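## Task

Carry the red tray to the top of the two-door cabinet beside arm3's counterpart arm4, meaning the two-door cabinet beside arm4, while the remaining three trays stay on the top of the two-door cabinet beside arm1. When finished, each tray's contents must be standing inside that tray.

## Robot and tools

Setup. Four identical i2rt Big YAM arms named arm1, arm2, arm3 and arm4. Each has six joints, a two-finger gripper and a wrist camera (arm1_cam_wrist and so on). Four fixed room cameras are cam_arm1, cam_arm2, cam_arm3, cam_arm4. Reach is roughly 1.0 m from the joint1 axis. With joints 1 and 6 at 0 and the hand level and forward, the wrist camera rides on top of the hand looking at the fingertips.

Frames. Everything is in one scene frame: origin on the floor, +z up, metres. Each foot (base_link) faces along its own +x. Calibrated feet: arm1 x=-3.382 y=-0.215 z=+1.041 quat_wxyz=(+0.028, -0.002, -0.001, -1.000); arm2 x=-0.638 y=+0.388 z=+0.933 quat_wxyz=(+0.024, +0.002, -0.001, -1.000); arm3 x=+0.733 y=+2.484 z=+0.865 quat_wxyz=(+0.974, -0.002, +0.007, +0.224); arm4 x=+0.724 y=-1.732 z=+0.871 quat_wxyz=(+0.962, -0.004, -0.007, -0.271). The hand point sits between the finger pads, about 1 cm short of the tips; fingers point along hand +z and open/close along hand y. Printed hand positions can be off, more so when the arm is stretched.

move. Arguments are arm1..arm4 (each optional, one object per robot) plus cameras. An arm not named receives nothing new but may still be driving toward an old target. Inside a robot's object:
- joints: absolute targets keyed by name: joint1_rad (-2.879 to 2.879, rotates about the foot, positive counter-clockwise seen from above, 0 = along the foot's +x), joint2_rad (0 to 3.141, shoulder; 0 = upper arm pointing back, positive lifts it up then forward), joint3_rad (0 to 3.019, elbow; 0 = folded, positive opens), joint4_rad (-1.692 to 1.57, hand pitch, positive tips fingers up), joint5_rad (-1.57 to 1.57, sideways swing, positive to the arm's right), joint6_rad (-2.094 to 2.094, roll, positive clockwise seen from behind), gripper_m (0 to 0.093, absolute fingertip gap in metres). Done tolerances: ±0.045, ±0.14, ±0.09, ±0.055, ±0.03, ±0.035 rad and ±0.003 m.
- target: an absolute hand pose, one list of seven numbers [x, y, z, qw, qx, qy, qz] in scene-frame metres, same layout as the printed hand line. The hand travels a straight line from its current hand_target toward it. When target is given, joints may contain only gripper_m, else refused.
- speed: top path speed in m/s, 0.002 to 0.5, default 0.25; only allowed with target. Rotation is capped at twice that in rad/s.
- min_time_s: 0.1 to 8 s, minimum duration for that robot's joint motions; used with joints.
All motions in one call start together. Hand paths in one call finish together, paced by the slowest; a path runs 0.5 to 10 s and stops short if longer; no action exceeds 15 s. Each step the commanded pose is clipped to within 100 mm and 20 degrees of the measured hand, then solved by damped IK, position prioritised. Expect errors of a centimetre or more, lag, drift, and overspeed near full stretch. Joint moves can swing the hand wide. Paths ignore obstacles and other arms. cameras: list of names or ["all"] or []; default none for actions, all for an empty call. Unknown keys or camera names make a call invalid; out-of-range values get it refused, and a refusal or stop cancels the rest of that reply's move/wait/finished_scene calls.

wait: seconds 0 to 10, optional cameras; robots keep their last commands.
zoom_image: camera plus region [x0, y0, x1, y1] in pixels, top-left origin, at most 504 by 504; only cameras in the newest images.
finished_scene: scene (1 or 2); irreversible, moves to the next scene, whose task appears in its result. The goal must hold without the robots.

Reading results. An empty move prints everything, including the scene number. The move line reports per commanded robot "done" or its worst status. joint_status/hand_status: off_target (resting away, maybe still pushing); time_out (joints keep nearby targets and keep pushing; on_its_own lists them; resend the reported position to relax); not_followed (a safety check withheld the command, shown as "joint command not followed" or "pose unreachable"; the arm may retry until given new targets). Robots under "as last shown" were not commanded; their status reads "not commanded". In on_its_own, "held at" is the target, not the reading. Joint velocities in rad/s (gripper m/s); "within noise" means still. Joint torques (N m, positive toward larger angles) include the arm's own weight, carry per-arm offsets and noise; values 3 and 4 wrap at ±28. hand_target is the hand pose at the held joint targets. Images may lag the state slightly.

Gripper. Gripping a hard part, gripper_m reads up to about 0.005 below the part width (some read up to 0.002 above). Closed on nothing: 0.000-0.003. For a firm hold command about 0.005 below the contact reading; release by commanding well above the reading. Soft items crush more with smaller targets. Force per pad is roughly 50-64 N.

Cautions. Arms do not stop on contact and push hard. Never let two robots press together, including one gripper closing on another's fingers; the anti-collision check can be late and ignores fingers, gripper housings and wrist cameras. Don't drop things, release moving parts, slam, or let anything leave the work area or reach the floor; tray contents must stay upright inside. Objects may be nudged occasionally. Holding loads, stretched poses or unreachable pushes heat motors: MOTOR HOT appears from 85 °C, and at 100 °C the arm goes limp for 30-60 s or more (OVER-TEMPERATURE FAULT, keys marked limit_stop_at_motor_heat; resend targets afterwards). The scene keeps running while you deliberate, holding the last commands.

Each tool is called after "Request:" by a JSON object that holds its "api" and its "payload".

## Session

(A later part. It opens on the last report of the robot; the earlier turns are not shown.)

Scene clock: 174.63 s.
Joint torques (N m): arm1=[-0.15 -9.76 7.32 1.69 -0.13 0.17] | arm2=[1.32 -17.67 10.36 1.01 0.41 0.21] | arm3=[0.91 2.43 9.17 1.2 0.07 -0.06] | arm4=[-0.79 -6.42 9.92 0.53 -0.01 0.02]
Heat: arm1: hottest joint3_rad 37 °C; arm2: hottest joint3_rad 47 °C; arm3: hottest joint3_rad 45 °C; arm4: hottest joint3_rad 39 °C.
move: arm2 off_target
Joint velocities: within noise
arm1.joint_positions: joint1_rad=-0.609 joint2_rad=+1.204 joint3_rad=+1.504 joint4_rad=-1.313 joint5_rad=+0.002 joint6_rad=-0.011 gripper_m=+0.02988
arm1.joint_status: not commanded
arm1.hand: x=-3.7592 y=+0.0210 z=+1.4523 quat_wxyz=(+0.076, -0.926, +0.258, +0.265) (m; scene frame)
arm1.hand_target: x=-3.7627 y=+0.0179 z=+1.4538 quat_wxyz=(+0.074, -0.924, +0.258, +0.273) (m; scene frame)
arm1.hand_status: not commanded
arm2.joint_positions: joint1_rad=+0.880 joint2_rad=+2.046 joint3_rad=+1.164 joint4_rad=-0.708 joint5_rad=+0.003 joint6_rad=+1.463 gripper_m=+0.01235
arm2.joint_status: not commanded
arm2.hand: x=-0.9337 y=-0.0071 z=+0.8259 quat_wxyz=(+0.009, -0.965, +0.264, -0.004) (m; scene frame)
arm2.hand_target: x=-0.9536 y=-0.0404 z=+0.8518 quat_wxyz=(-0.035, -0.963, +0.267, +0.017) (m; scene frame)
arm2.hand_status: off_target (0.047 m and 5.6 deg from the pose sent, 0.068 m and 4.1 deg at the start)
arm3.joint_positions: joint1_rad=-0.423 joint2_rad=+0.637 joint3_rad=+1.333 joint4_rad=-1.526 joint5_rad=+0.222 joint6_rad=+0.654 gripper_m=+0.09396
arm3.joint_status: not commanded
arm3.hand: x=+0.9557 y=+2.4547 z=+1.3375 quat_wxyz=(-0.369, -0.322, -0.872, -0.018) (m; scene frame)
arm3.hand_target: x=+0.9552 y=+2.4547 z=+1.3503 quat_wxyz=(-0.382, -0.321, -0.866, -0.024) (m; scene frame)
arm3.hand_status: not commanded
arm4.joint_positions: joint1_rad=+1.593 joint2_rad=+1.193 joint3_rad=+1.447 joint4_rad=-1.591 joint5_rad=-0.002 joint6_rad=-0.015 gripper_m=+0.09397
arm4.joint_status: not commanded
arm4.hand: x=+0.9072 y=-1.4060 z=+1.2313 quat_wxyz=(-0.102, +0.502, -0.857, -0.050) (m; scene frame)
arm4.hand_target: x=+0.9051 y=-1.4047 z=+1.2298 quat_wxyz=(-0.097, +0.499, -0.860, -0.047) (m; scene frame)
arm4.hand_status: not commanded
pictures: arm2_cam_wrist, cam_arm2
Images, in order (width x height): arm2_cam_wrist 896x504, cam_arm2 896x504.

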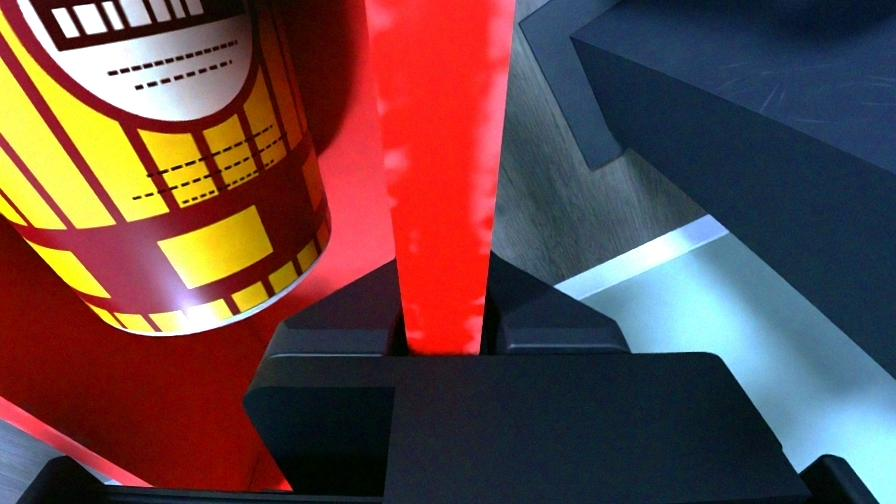

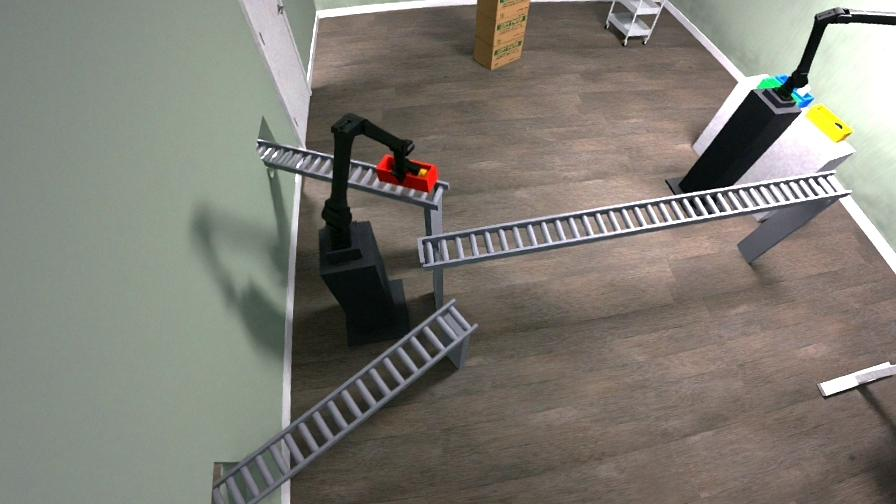

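Request:
{"api": "move", "payload": {"arm2": {"target": [-0.967,-0.066,0.81,0.035,0.9636,-0.267,-0.018], "speed": 0.1}, "cameras": ["cam_arm2","arm2_cam_wrist"]}}

Request:
{"api": "zoom_image", "payload": {"camera": "cam_arm2", "region": [340, 110, 480, 240]}}

Scene clock: 188.30 s.
Joint torques (N m): arm1=[-0.15 -9.93 7.27 1.68 -0.13 0.17] | arm2=[1.49 -18.2 9.92 0.96 0.42 0.19] | arm3=[1.08 2.43 9.11 1.26 0.09 -0.05] | arm4=[-0.44 -6.3 10.14 0.75 0 0.06]
Heat: arm1: hottest joint3_rad 37 °C; arm2: hottest joint3_rad 46 °C; arm3: hottest joint3_rad 45 °C; arm4: hottest joint3_rad 39 °C.
move: arm2 off_target
Joint velocities: within noise
arm1, arm3, arm4: as last shown
arm2.joint_positions: joint1_rad=+0.889 joint2_rad=+2.168 joint3_rad=+1.254 joint4_rad=-0.671 joint5_rad=+0.004 joint6_rad=+1.471 gripper_m=+0.01235
arm2.joint_status: not commanded
arm2.hand: x=-0.9462 y=-0.0314 z=+0.7877 quat_wxyz=(+0.007, -0.965, +0.263, -0.003) (m; scene frame)
arm2.hand_target: x=-0.9658 y=-0.0646 z=+0.8118 quat_wxyz=(-0.035, -0.963, +0.267, +0.017) (m; scene frame)
arm2.hand_status: off_target (0.046 m and 5.4 deg from the pose sent, 0.069 m and 5.6 deg at the start)
pictures: arm2_cam_wrist, cam_arm2
Images, in order (width x height): arm2_cam_wrist 896x504, cam_arm2 896x504.

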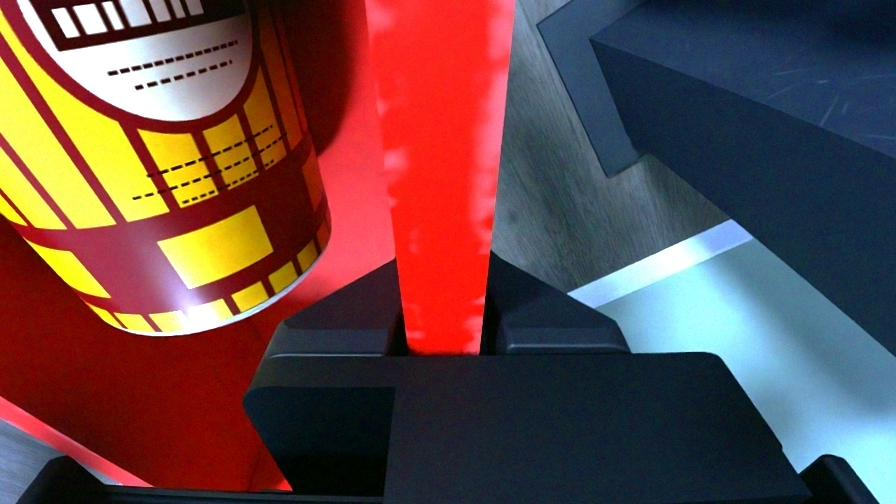

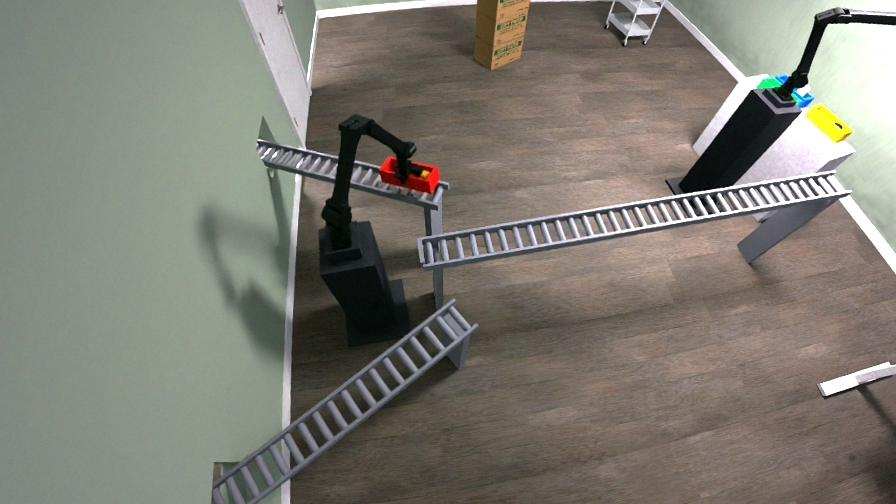

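Scaled by 3.600 from the camera's 896x504 image, which has a finer 1280x720 frame.

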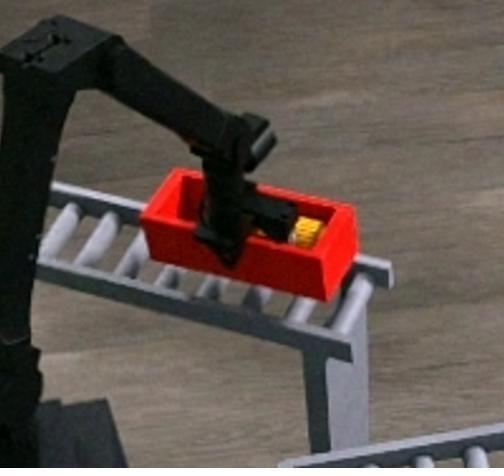

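Request:
{"api": "move", "payload": {"arm2": {"target": [-0.973,-0.078,0.785,0.035,0.9636,-0.267,-0.018], "speed": 0.1}, "cameras": ["cam_arm2","arm2_cam_wrist"]}}

Request:
{"api": "zoom_image", "payload": {"camera": "cam_arm2", "region": [340, 110, 480, 240]}}

Scene clock: 191.57 s.
Joint torques (N m): arm1=[-0.32 -10.11 7.28 1.72 -0.13 0.16] | arm2=[1.44 -19.08 9.76 1.01 0.42 0.18] | arm3=[1.03 2.49 9.18 1.18 0.08 -0.05] | arm4=[-0.03 -6.53 10.03 0.92 0.06 0.07]
Heat: arm1: hottest joint3_rad 37 °C; arm2: hottest joint3_rad 46 °C; arm3: hottest joint3_rad 45 °C; arm4: hottest joint3_rad 39 °C.
move: arm2 off_target
Joint velocities: within noise
arm1, arm3, arm4: as last shown
arm2.joint_positions: joint1_rad=+0.892 joint2_rad=+2.239 joint3_rad=+1.305 joint4_rad=-0.650 joint5_rad=+0.004 joint6_rad=+1.475 gripper_m=+0.01235
arm2.joint_status: not commanded
arm2.hand: x=-0.9526 y=-0.0427 z=+0.7632 quat_wxyz=(+0.006, -0.965, +0.264, -0.002) (m; scene frame)
arm2.hand_target: x=-0.9717 y=-0.0765 z=+0.7868 quat_wxyz=(-0.035, -0.963, +0.267, +0.017) (m; scene frame)
arm2.hand_status: off_target (0.046 m and 5.3 deg from the pose sent, 0.054 m and 5.4 deg at the start)
pictures: arm2_cam_wrist, cam_arm2
Images, in order (width x height): arm2_cam_wrist 896x504, cam_arm2 896x504.

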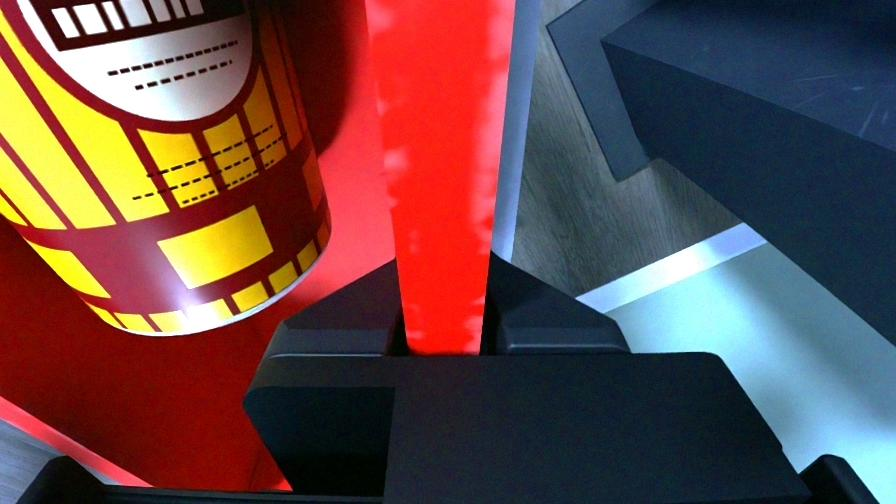

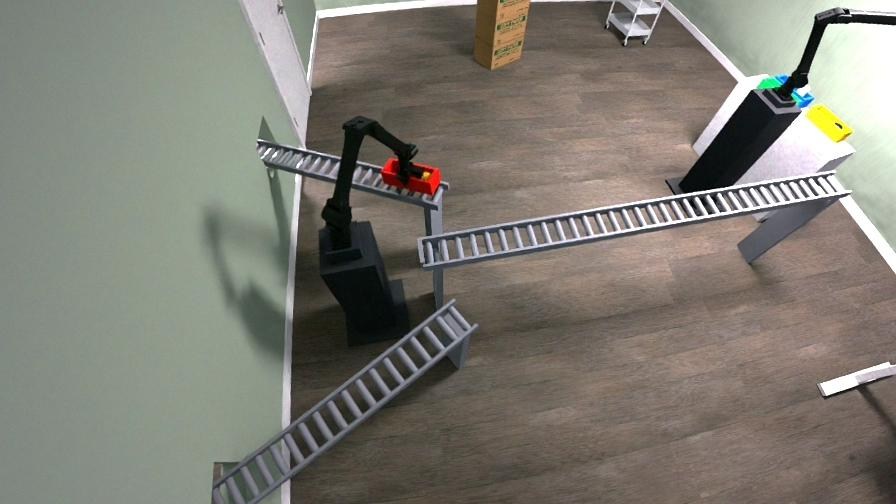

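Scaled by 3.600 from the camera's 896x504 image, which has a finer 1280x720 frame.

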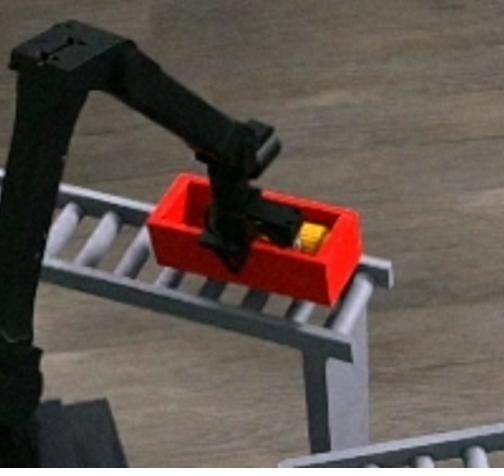

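Request:
{"api": "move", "payload": {"arm2": {"target": [-0.977,-0.085,0.76,0.035,0.9636,-0.267,-0.018], "speed": 0.1}, "cameras": ["cam_arm2","arm2_cam_wrist"]}}

Request:
{"api": "zoom_image", "payload": {"camera": "cam_arm2", "region": [340, 110, 480, 240]}}

Scene clock: 197.63 s.
Joint torques (N m): arm1=[-0.38 -9.99 7.25 1.69 -0.12 0.15] | arm2=[1.67 -18.84 9.63 1.01 0.41 0.16] | arm3=[0.97 2.49 9.13 1.17 0.1 -0.05] | arm4=[-0.09 -6.36 10 0.64 0.01 0.08]
Heat: arm1: hottest joint3_rad 37 °C; arm2: hottest joint3_rad 46 °C; arm3: hottest joint3_rad 45 °C; arm4: hottest joint3_rad 39 °C.
move: arm2 off_target
Joint velocities: within noise
arm1, arm3, arm4: as last shown
arm2.joint_positions: joint1_rad=+0.893 joint2_rad=+2.299 joint3_rad=+1.342 joint4_rad=-0.623 joint5_rad=+0.004 joint6_rad=+1.478 gripper_m=+0.01235
arm2.joint_status: not commanded
arm2.hand: x=-0.9574 y=-0.0501 z=+0.7402 quat_wxyz=(+0.004, -0.964, +0.265, -0.002) (m; scene frame)
arm2.hand_target: x=-0.9758 y=-0.0837 z=+0.7619 quat_wxyz=(-0.035, -0.963, +0.267, +0.017) (m; scene frame)
arm2.hand_status: off_target (0.045 m and 5.1 deg from the pose sent, 0.049 m and 5.3 deg at the start)
pictures: arm2_cam_wrist, cam_arm2
Images, in order (width x height): arm2_cam_wrist 896x504, cam_arm2 896x504.

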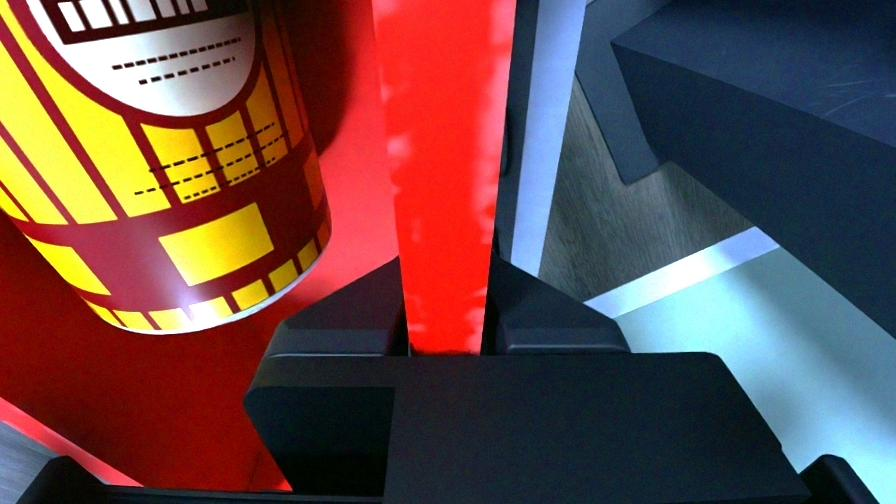

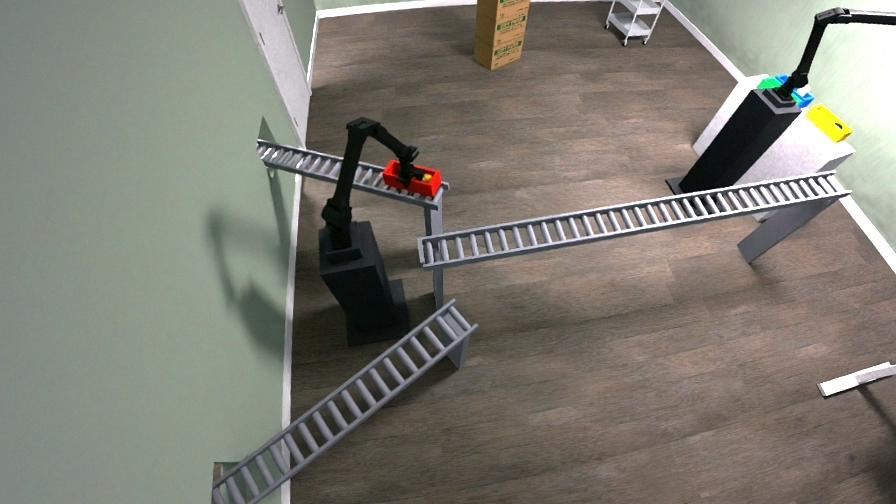

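Scaled by 3.600 from the camera's 896x504 image, which has a finer 1280x720 frame.

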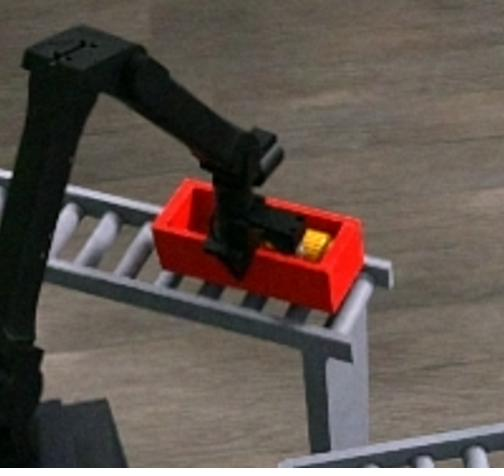

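Request:
{"api": "move", "payload": {"arm2": {"target": [-0.977,-0.085,0.738,0.035,0.9636,-0.267,-0.018], "speed": 0.1}, "cameras": ["cam_arm2","arm2_cam_wrist"]}}

Request:
{"api": "zoom_image", "payload": {"camera": "cam_arm2", "region": [340, 110, 480, 240]}}

Scene clock: 201.83 s.
Joint torques (N m): arm1=[-0.15 -9.88 7.24 1.69 -0.12 0.16] | arm2=[1.44 -17.2 9.14 1.17 0.42 0.17] | arm3=[1.03 2.37 9.14 1.14 0.08 -0.07] | arm4=[-0.32 -6.59 10.15 0.53 0.04 0.11]
Heat: arm1: hottest joint3_rad 37 °C; arm2: hottest joint3_rad 45 °C; arm3: hottest joint3_rad 45 °C; arm4: hottest joint3_rad 39 °C.
move: arm2 off_target
Joint velocities: within noise
arm1, arm3, arm4: as last shown
arm2.joint_positions: joint1_rad=+0.894 joint2_rad=+2.319 joint3_rad=+1.358 joint4_rad=-0.592 joint5_rad=+0.004 joint6_rad=+1.478 gripper_m=+0.01235
arm2.joint_status: not commanded
arm2.hand: x=-0.9629 y=-0.0587 z=+0.7332 quat_wxyz=(-0.008, -0.964, +0.265, +0.003) (m; scene frame)
arm2.hand_target: x=-0.9763 y=-0.0842 z=+0.7394 quat_wxyz=(-0.035, -0.963, +0.267, +0.018) (m; scene frame)
arm2.hand_status: off_target (0.030 m and 3.5 deg from the pose sent, 0.040 m and 5.1 deg at the start)
pictures: arm2_cam_wrist, cam_arm2
Images, in order (width x height): arm2_cam_wrist 896x504, cam_arm2 896x504.

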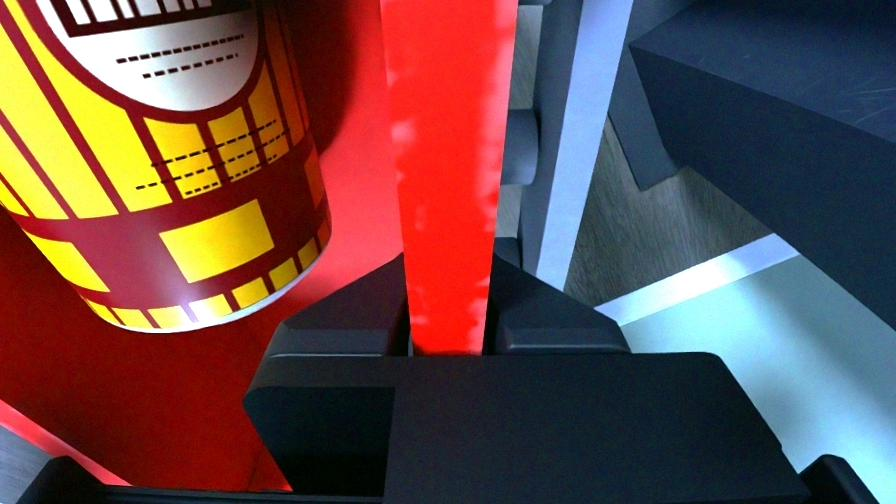

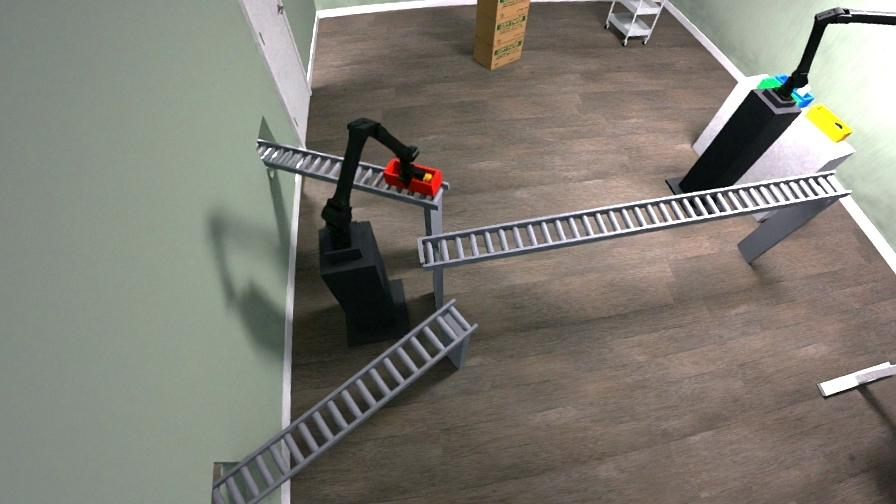

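Scaled by 3.600 from the camera's 896x504 image, which has a finer 1280x720 frame.

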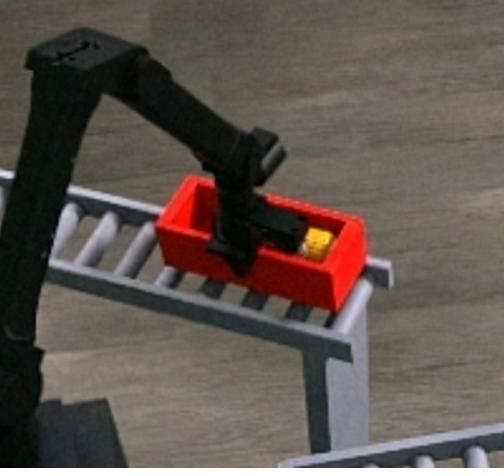

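Request:
{"api": "move", "payload": {"arm2": {"joints": {"gripper_m": 0.03}}}}

Request:
{"api": "move", "payload": {"arm2": {"target": [-0.963,-0.06,0.90,0,0.964,-0.266,0], "speed": 0.2}, "cameras": ["cam_arm2","cam_arm4","arm4_cam_wrist","arm2_cam_wrist"]}}

Request:
{"api": "zoom_image", "payload": {"camera": "cam_arm2", "region": [240, 110, 480, 240]}}

Scene clock: 205.40 s.
Joint torques (N m): arm1=[-0.26 -10.11 7.27 1.68 -0.13 0.14] | arm2=[1.38 -17.49 8.94 1.09 0.15 0.15] | arm3=[1.32 2.2 9.16 1.18 0.08 -0.06] | arm4=[-0.32 -6.18 9.96 0.72 0.01 0.09]
Heat: arm1: hottest joint3_rad 37 °C; arm2: hottest joint3_rad 45 °C; arm3: hottest joint3_rad 45 °C; arm4: hottest joint3_rad 39 °C.
move: arm2 done
Joint velocities: within noise
arm1, arm3, arm4: as last shown
arm2.joint_positions: joint1_rad=+0.895 joint2_rad=+2.321 joint3_rad=+1.361 joint4_rad=-0.590 joint5_rad=+0.011 joint6_rad=+1.482 gripper_m=+0.02995
arm2.joint_status: all done
arm2.hand: x=-0.9644 y=-0.0594 z=+0.7329 quat_wxyz=(-0.008, -0.964, +0.266, +0.007) (m; scene frame)
arm2.hand_target: x=-0.9762 y=-0.0843 z=+0.7394 quat_wxyz=(-0.035, -0.963, +0.267, +0.018) (m; scene frame)
arm2.hand_status: not commanded
pictures: none

Scene clock: 206.97 s.
Joint torques (N m): arm1=[-0.09 -9.99 7.31 1.69 -0.13 0.16] | arm2=[0.91 -17.03 9.22 -0.18 -0.08 0.06] | arm3=[1.14 2.55 9.14 1.2 0.08 -0.06] | arm4=[-0.32 -6.59 10 0.58 -0.04 0.08]
Heat: arm1: hottest joint3_rad 37 °C; arm2: hottest joint3_rad 45 °C; arm3: hottest joint3_rad 45 °C; arm4: hottest joint3_rad 39 °C.
move: arm2 done
Joint velocities: within noise
arm1, arm3, arm4: as last shown
arm2.joint_positions: joint1_rad=+0.895 joint2_rad=+2.016 joint3_rad=+1.356 joint4_rad=-0.922 joint5_rad=+0.007 joint6_rad=+1.482 gripper_m=+0.02997
arm2.joint_status: not commanded
arm2.hand: x=-0.9594 y=-0.0527 z=+0.8937 quat_wxyz=(+0.005, -0.964, +0.266, +0.000) (m; scene frame)
arm2.hand_target: x=-0.9629 y=-0.0600 z=+0.9001 quat_wxyz=(+0.000, -0.964, +0.266, +0.000) (m; scene frame)
arm2.hand_status: done (0.010 m and 0.6 deg from the pose sent, 0.167 m and 1.2 deg at the start)
pictures: arm2_cam_wrist, arm4_cam_wrist, cam_arm2, cam_arm4
Images, in order (width x height): arm2_cam_wrist 896x504, arm4_cam_wrist 896x504, cam_arm2 896x504, cam_arm4 896x504.

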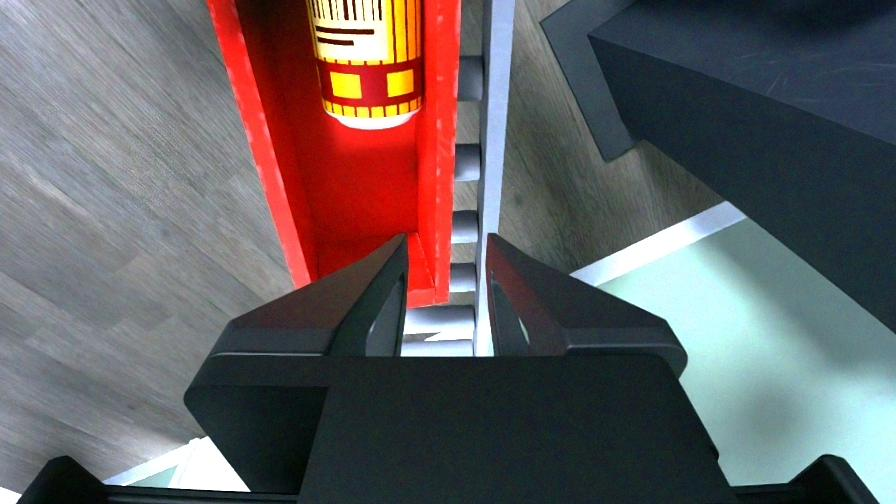

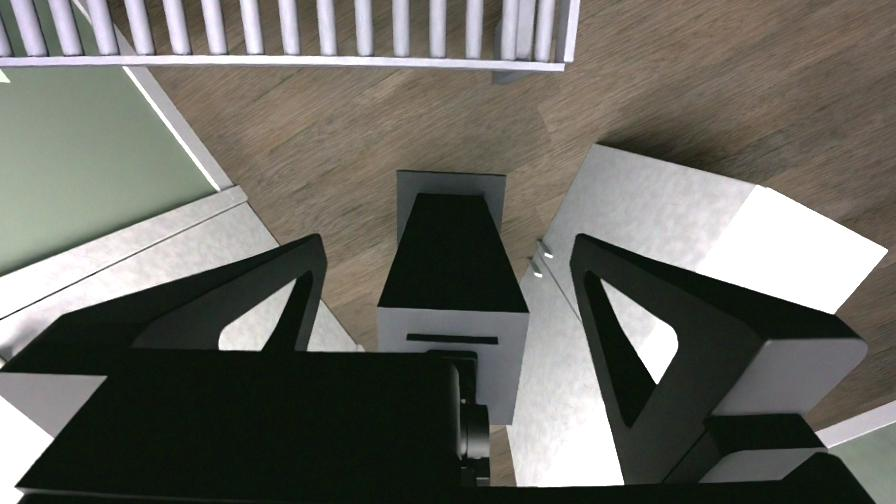

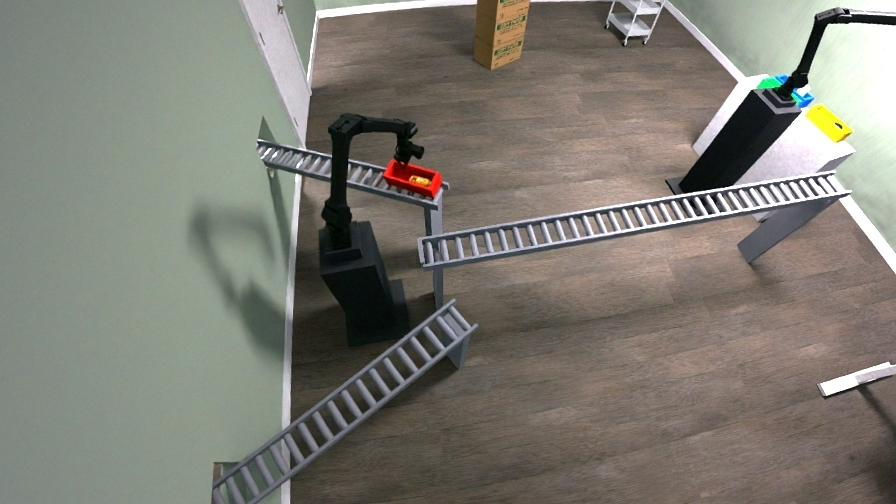

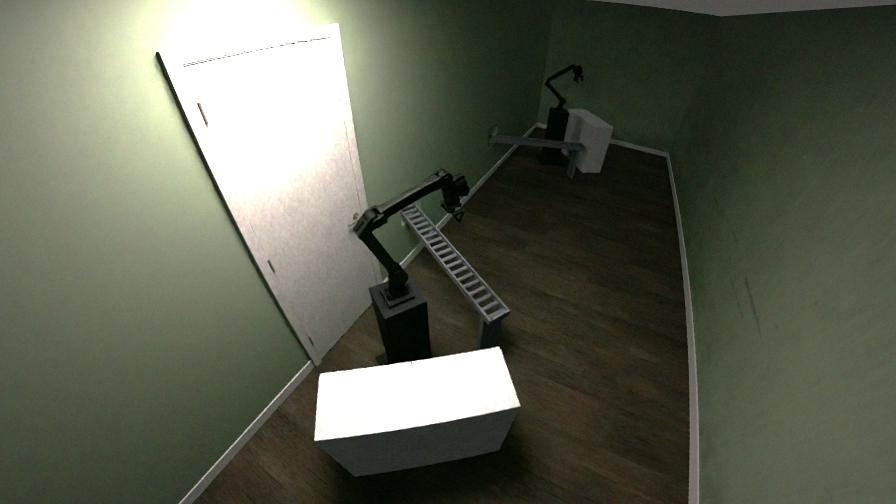

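Scaled by 2.100 from the camera's 896x504 image, which has a finer 1280x720 frame.

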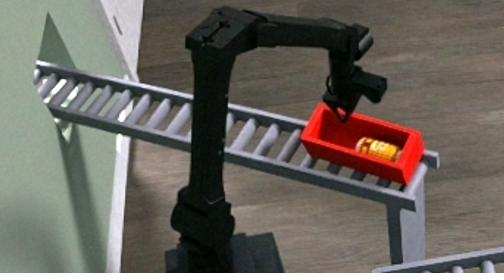

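Request:
{"api": "wait", "payload": {"seconds": 0.5, "cameras": ["cam_arm2","arm2_cam_wrist"]}}

Request:
{"api": "zoom_image", "payload": {"camera": "cam_arm2", "region": [340, 130, 460, 240]}}

Scene clock: 210.10 s.
Joint torques (N m): arm1=[-0.15 -9.99 7.27 1.7 -0.13 0.15] | arm2=[0.67 -16.67 9.29 -0.16 -0.08 0.06] | arm3=[1.08 2.43 9.16 1.2 0.08 -0.06] | arm4=[-0.32 -6.77 10.13 0.68 0.01 0.06]
Heat: arm1: hottest joint3_rad 37 °C; arm2: hottest joint3_rad 45 °C; arm3: hottest joint3_rad 45 °C; arm4: hottest joint3_rad 39 °C.
Joint velocities: within noise
arm1.joint_positions: joint1_rad=-0.609 joint2_rad=+1.204 joint3_rad=+1.504 joint4_rad=-1.313 joint5_rad=+0.002 joint6_rad=-0.011 gripper_m=+0.02988
arm1.joint_status: not commanded
arm1.hand: x=-3.7592 y=+0.0210 z=+1.4523 quat_wxyz=(+0.076, -0.926, +0.258, +0.265) (m; scene frame)
arm1.hand_target: x=-3.7627 y=+0.0179 z=+1.4538 quat_wxyz=(+0.074, -0.924, +0.258, +0.273) (m; scene frame)
arm1.hand_status: not commanded
arm2.joint_positions: joint1_rad=+0.895 joint2_rad=+2.016 joint3_rad=+1.356 joint4_rad=-0.922 joint5_rad=+0.007 joint6_rad=+1.482 gripper_m=+0.02997
arm2.joint_status: not commanded
arm2.hand: x=-0.9594 y=-0.0527 z=+0.8937 quat_wxyz=(+0.005, -0.964, +0.266, +0.000) (m; scene frame)
arm2.hand_target: x=-0.9629 y=-0.0600 z=+0.9001 quat_wxyz=(+0.000, -0.964, +0.266, +0.000) (m; scene frame)
arm2.hand_status: done (0.010 m and 0.6 deg from the pose sent, 0.167 m and 1.2 deg at the start)
arm3.joint_positions: joint1_rad=-0.423 joint2_rad=+0.637 joint3_rad=+1.333 joint4_rad=-1.526 joint5_rad=+0.222 joint6_rad=+0.654 gripper_m=+0.09396
arm3.joint_status: not commanded
arm3.hand: x=+0.9557 y=+2.4547 z=+1.3375 quat_wxyz=(-0.369, -0.322, -0.872, -0.018) (m; scene frame)
arm3.hand_target: x=+0.9552 y=+2.4547 z=+1.3503 quat_wxyz=(-0.382, -0.321, -0.866, -0.024) (m; scene frame)
arm3.hand_status: not commanded
arm4.joint_positions: joint1_rad=+1.593 joint2_rad=+1.193 joint3_rad=+1.447 joint4_rad=-1.591 joint5_rad=-0.002 joint6_rad=-0.015 gripper_m=+0.09397
arm4.joint_status: not commanded
arm4.hand: x=+0.9072 y=-1.4060 z=+1.2313 quat_wxyz=(-0.102, +0.502, -0.857, -0.050) (m; scene frame)
arm4.hand_target: x=+0.9051 y=-1.4047 z=+1.2298 quat_wxyz=(-0.097, +0.499, -0.860, -0.047) (m; scene frame)
arm4.hand_status: not commanded
wait: 0.50 s; at rest from the start
pictures: arm2_cam_wrist, cam_arm2
Images, in order (width x height): arm2_cam_wrist 896x504, cam_arm2 896x504.

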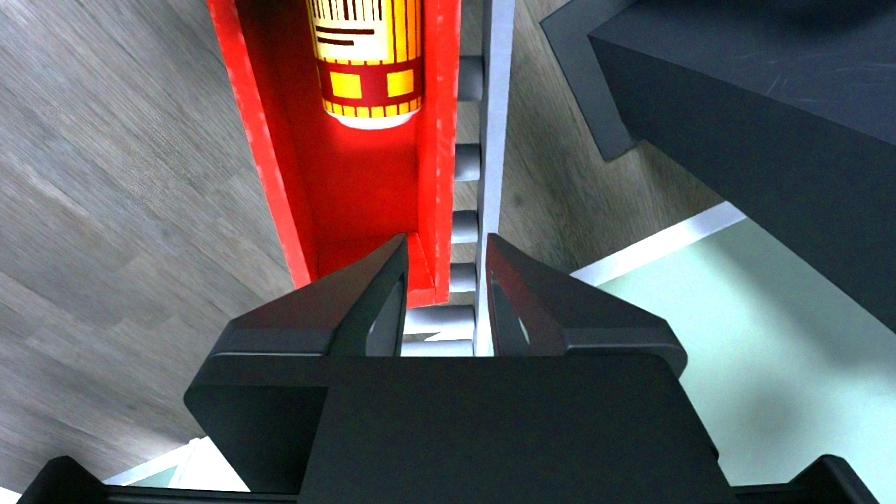

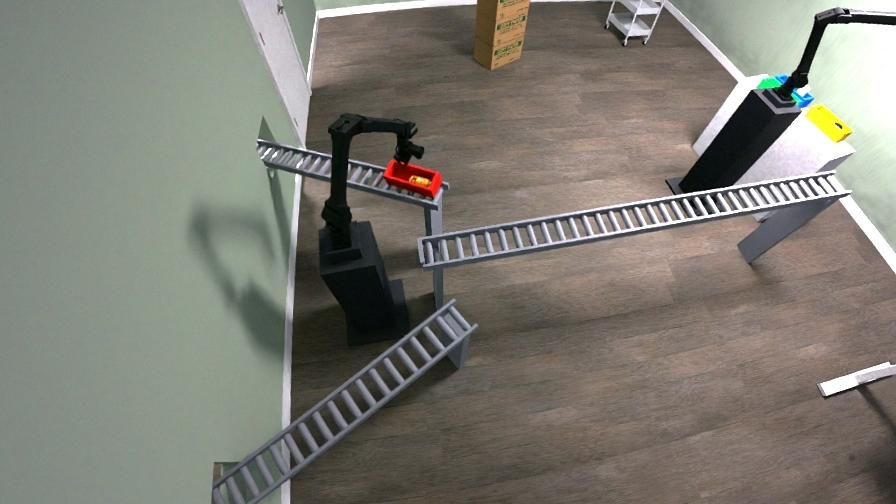

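Scaled by 4.200 from the camera's 896x504 image, which has a finer 1280x720 frame.

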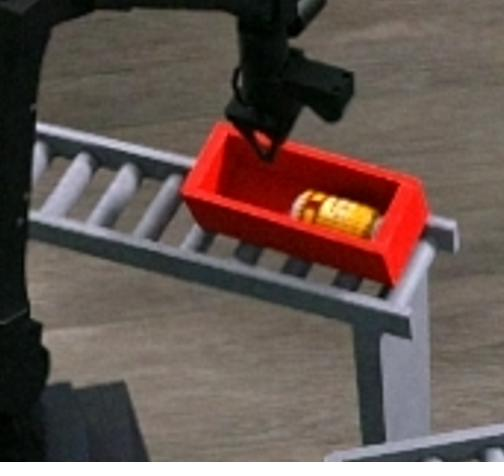

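Request:
{"api": "move", "payload": {"arm2": {"target": [-0.928,-0.118,0.86,0,0.964,-0.266,0], "speed": 0.15, "joints": {"gripper_m": 0.0}}}}

Request:
{"api": "move", "payload": {"arm2": {"target": [-0.928,-0.118,0.82,0,0.964,-0.266,0], "speed": 0.1}, "cameras": ["cam_arm2","arm2_cam_wrist"]}}

Request:
{"api": "zoom_image", "payload": {"camera": "cam_arm2", "region": [340, 130, 460, 240]}}

Scene clock: 218.10 s.
Joint torques (N m): arm1=[-0.09 -9.99 7.24 1.66 -0.12 0.17] | arm2=[0.21 -16.56 10.06 0.44 0.01 0.18] | arm3=[1.2 2.43 9.11 1.2 0.08 -0.06] | arm4=[-0.56 -6.36 9.98 0.76 -0.02 0.04]
Heat: arm1: hottest joint3_rad 37 °C; arm2: hottest joint3_rad 45 °C; arm3: hottest joint3_rad 45 °C; arm4: hottest joint3_rad 39 °C.
move: arm2 off_target
Joint velocities: within noise
arm1, arm3, arm4: as last shown
arm2.joint_positions: joint1_rad=+1.006 joint2_rad=+2.121 joint3_rad=+1.437 joint4_rad=-0.909 joint5_rad=+0.005 joint6_rad=+1.573 gripper_m=+0.00106
arm2.joint_status: all done
arm2.hand: x=-0.9195 y=-0.1059 z=+0.8616 quat_wxyz=(+0.010, -0.966, +0.257, -0.002) (m; scene frame)
arm2.hand_target: x=-0.9277 y=-0.1177 z=+0.8603 quat_wxyz=(+0.000, -0.964, +0.266, +0.000) (m; scene frame)
arm2.hand_status: off_target (0.015 m and 1.6 deg from the pose sent, 0.080 m and 0.6 deg at the start)
pictures: none

Scene clock: 219.17 s.
Joint torques (N m): arm1=[-0.15 -10.05 7.32 1.63 -0.12 0.15] | arm2=[0.32 -17.03 9.05 0.7 0.01 0.19] | arm3=[1.03 2.55 9.13 1.18 0.07 -0.04] | arm4=[-0.09 -6.65 10.07 0.58 -0.01 0.11]
Heat: arm1: hottest joint3_rad 37 °C; arm2: hottest joint3_rad 45 °C; arm3: hottest joint3_rad 45 °C; arm4: hottest joint3_rad 39 °C.
move: arm2 off_target
Joint velocities: within noise
arm1, arm3, arm4: as last shown
arm2.joint_positions: joint1_rad=+1.006 joint2_rad=+2.191 joint3_rad=+1.437 joint4_rad=-0.839 joint5_rad=+0.005 joint6_rad=+1.574 gripper_m=+0.00106
arm2.joint_status: not commanded
arm2.hand: x=-0.9203 y=-0.1076 z=+0.8227 quat_wxyz=(+0.010, -0.966, +0.257, -0.002) (m; scene frame)
arm2.hand_target: x=-0.9277 y=-0.1177 z=+0.8202 quat_wxyz=(+0.000, -0.964, +0.266, +0.000) (m; scene frame)
arm2.hand_status: off_target (0.013 m and 1.6 deg from the pose sent, 0.044 m and 1.6 deg at the start)
pictures: arm2_cam_wrist, cam_arm2
Images, in order (width x height): arm2_cam_wrist 896x504, cam_arm2 896x504.

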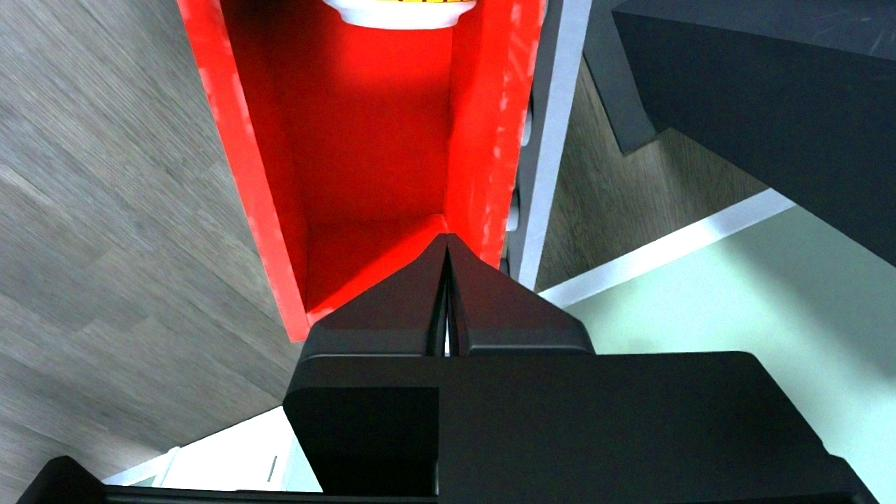

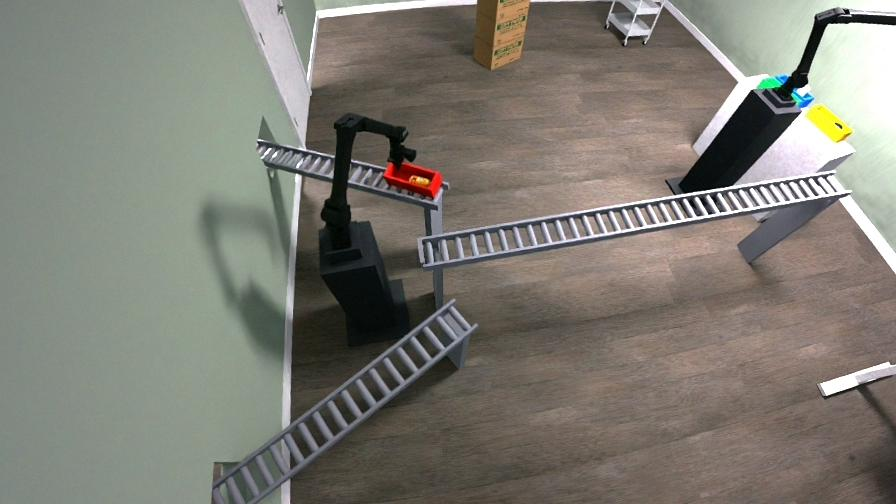

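Scaled by 4.200 from the camera's 896x504 image, which has a finer 1280x720 frame.

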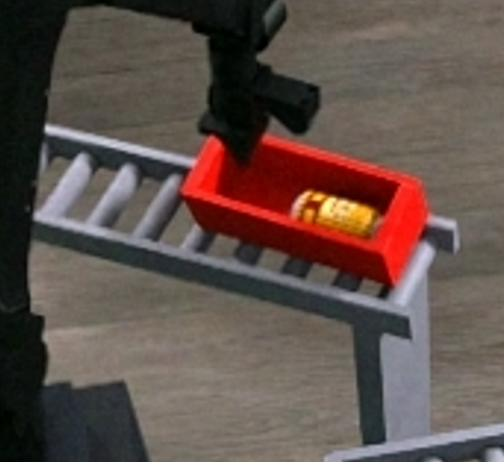

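Request:
{"api": "move", "payload": {"arm2": {"target": [-0.938,-0.124,0.757,0,0.964,-0.266,0], "speed": 0.1}}}

Request:
{"api": "move", "payload": {"arm2": {"target": [-0.92,-0.09,0.757,0,0.964,-0.266,0], "speed": 0.06}, "cameras": ["cam_arm2","arm2_cam_wrist"]}}

Request:
{"api": "zoom_image", "payload": {"camera": "cam_arm2", "region": [240, 110, 480, 240]}}

Scene clock: 226.00 s.
Joint torques (N m): arm1=[-0.21 -10.05 7.35 1.62 -0.13 0.16] | arm2=[-0.26 -17.2 8.57 0.64 0.02 0.11] | arm3=[1.26 2.49 9.16 1.14 0.07 -0.04] | arm4=[0.32 -6.36 10.09 0.83 0.03 0.09]
Heat: arm1: hottest joint3_rad 37 °C; arm2: hottest joint3_rad 44 °C; arm3: hottest joint3_rad 45 °C; arm4: hottest joint3_rad 39 °C.
move: arm2 off_target
Joint velocities: within noise
arm1, arm3, arm4: as last shown
arm2.joint_positions: joint1_rad=+1.004 joint2_rad=+2.323 joint3_rad=+1.486 joint4_rad=-0.755 joint5_rad=+0.005 joint6_rad=+1.574 gripper_m=+0.00106
arm2.joint_status: not commanded
arm2.hand: x=-0.9262 y=-0.1161 z=+0.7618 quat_wxyz=(+0.010, -0.966, +0.258, -0.002) (m; scene frame)
arm2.hand_target: x=-0.9377 y=-0.1236 z=+0.7573 quat_wxyz=(+0.000, -0.964, +0.266, +0.000) (m; scene frame)
arm2.hand_status: off_target (0.015 m and 1.5 deg from the pose sent, 0.070 m and 1.6 deg at the start)
pictures: none

Scene clock: 227.27 s.
Joint torques (N m): arm1=[0.15 -9.93 7.28 1.74 -0.12 0.16] | arm2=[-0.32 -18.49 5.14 0.66 0.04 0.07] | arm3=[1.26 2.43 9.17 1.17 0.08 -0.03] | arm4=[-0.97 -6.3 9.98 0.58 0.01 0.07]
Heat: arm1: hottest joint3_rad 37 °C; arm2: hottest joint3_rad 44 °C; arm3: hottest joint3_rad 45 °C; arm4: hottest joint3_rad 39 °C.
move: arm2 done
Joint velocities: within noise
arm1, arm3, arm4: as last shown
arm2.joint_positions: joint1_rad=+1.001 joint2_rad=+2.289 joint3_rad=+1.376 joint4_rad=-0.675 joint5_rad=+0.005 joint6_rad=+1.574 gripper_m=+0.00106
arm2.joint_status: not commanded
arm2.hand: x=-0.9130 y=-0.0897 z=+0.7534 quat_wxyz=(+0.008, -0.966, +0.259, -0.002) (m; scene frame)
arm2.hand_target: x=-0.9200 y=-0.0900 z=+0.7570 quat_wxyz=(+0.000, -0.964, +0.266, +0.000) (m; scene frame)
arm2.hand_status: done (0.008 m and 1.3 deg from the pose sent, 0.027 m and 1.5 deg at the start)
pictures: arm2_cam_wrist, cam_arm2
Images, in order (width x height): arm2_cam_wrist 896x504, cam_arm2 896x504.

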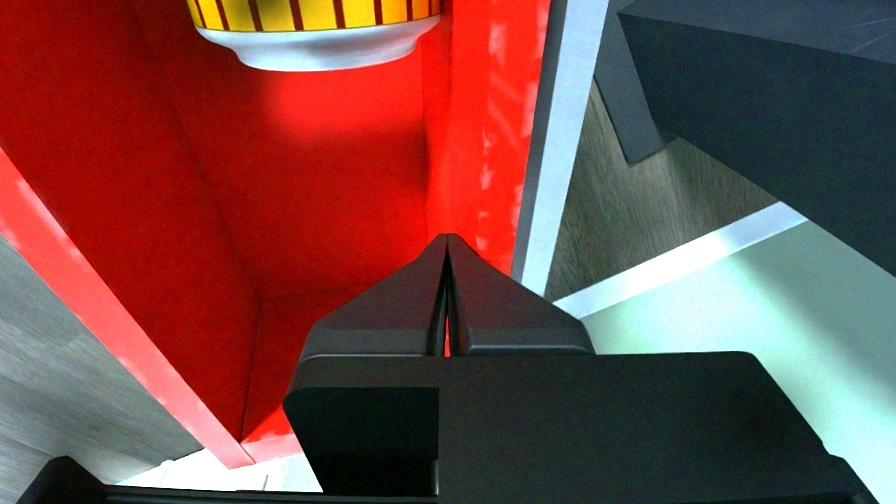

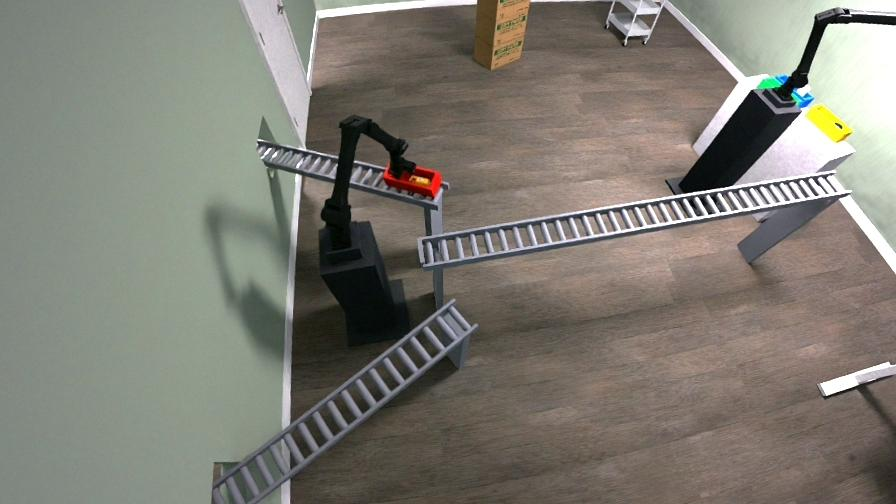

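Scaled by 2.100 from the camera's 896x504 image, which has a finer 1280x720 frame.

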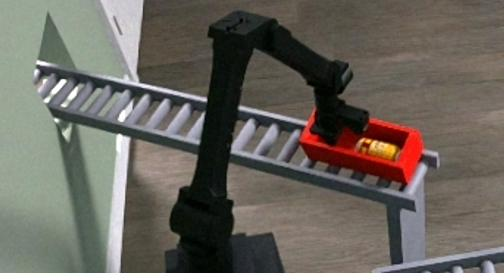

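Request:
{"api": "move", "payload": {"arm2": {"target": [-0.928,-0.104,0.87,0,0.964,-0.266,0], "speed": 0.15}, "cameras": ["cam_arm2","arm2_cam_wrist"]}}

Request:
{"api": "zoom_image", "payload": {"camera": "cam_arm2", "region": [240, 110, 480, 240]}}

Scene clock: 230.93 s.
Joint torques (N m): arm1=[-0.26 -9.99 7.32 1.63 -0.13 0.17] | arm2=[-0.26 -17.9 9.63 -0.24 0.01 0.07] | arm3=[0.91 2.37 9.11 1.17 0.09 -0.05] | arm4=[-0.26 -6.42 9.78 0.72 0 0.08]
Heat: arm1: hottest joint3_rad 37 °C; arm2: hottest joint3_rad 43 °C; arm3: hottest joint3_rad 46 °C; arm4: hottest joint3_rad 39 °C.
move: arm2 off_target
Joint velocities: within noise
arm1, arm3, arm4: as last shown
arm2.joint_positions: joint1_rad=+1.001 joint2_rad=+2.103 joint3_rad=+1.398 joint4_rad=-0.888 joint5_rad=+0.005 joint6_rad=+1.574 gripper_m=+0.00106
arm2.joint_status: not commanded
arm2.hand: x=-0.9169 y=-0.0956 z=+0.8601 quat_wxyz=(+0.010, -0.966, +0.259, -0.002) (m; scene frame)
arm2.hand_target: x=-0.9279 y=-0.1037 z=+0.8702 quat_wxyz=(+0.000, -0.964, +0.266, +0.000) (m; scene frame)
arm2.hand_status: off_target (0.017 m and 1.4 deg from the pose sent, 0.118 m and 1.3 deg at the start)
pictures: arm2_cam_wrist, cam_arm2
Images, in order (width x height): arm2_cam_wrist 896x504, cam_arm2 896x504.

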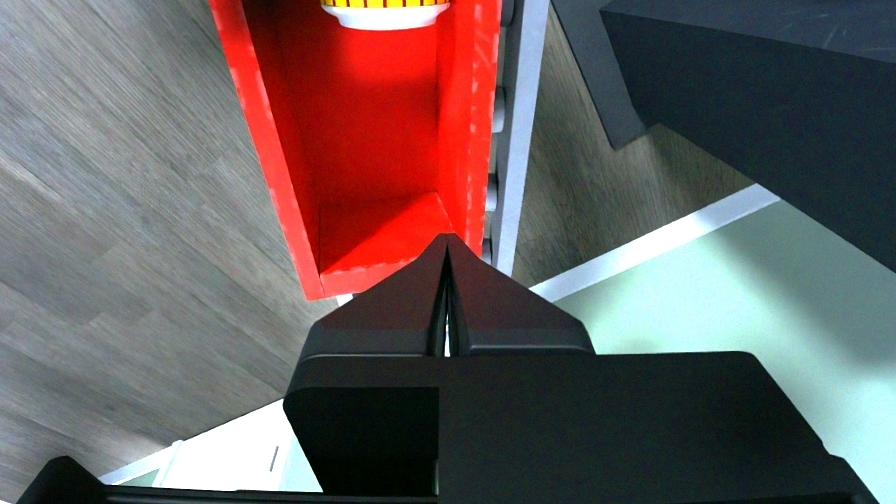

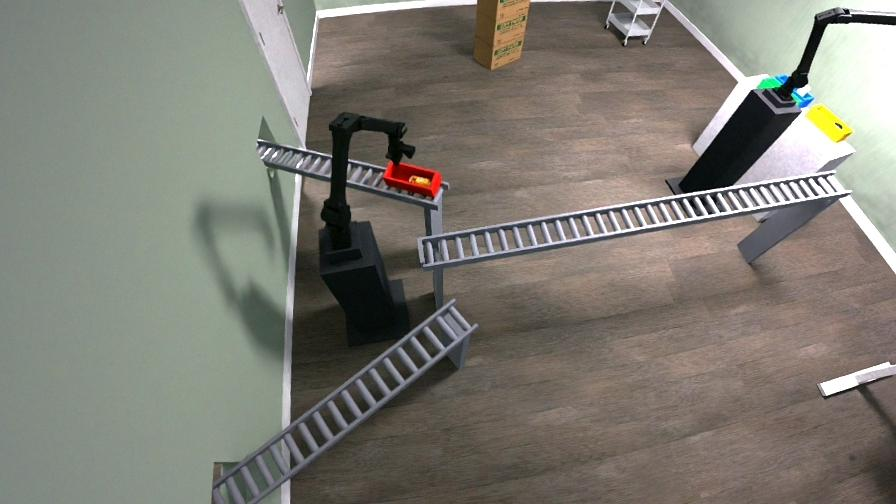

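Scaled by 2.100 from the camera's 896x504 image, which has a finer 1280x720 frame.

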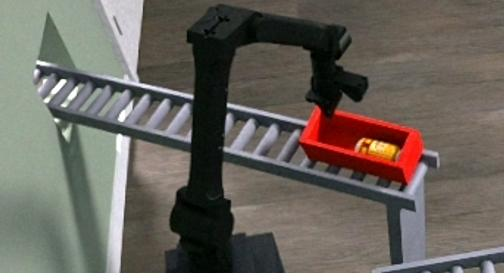

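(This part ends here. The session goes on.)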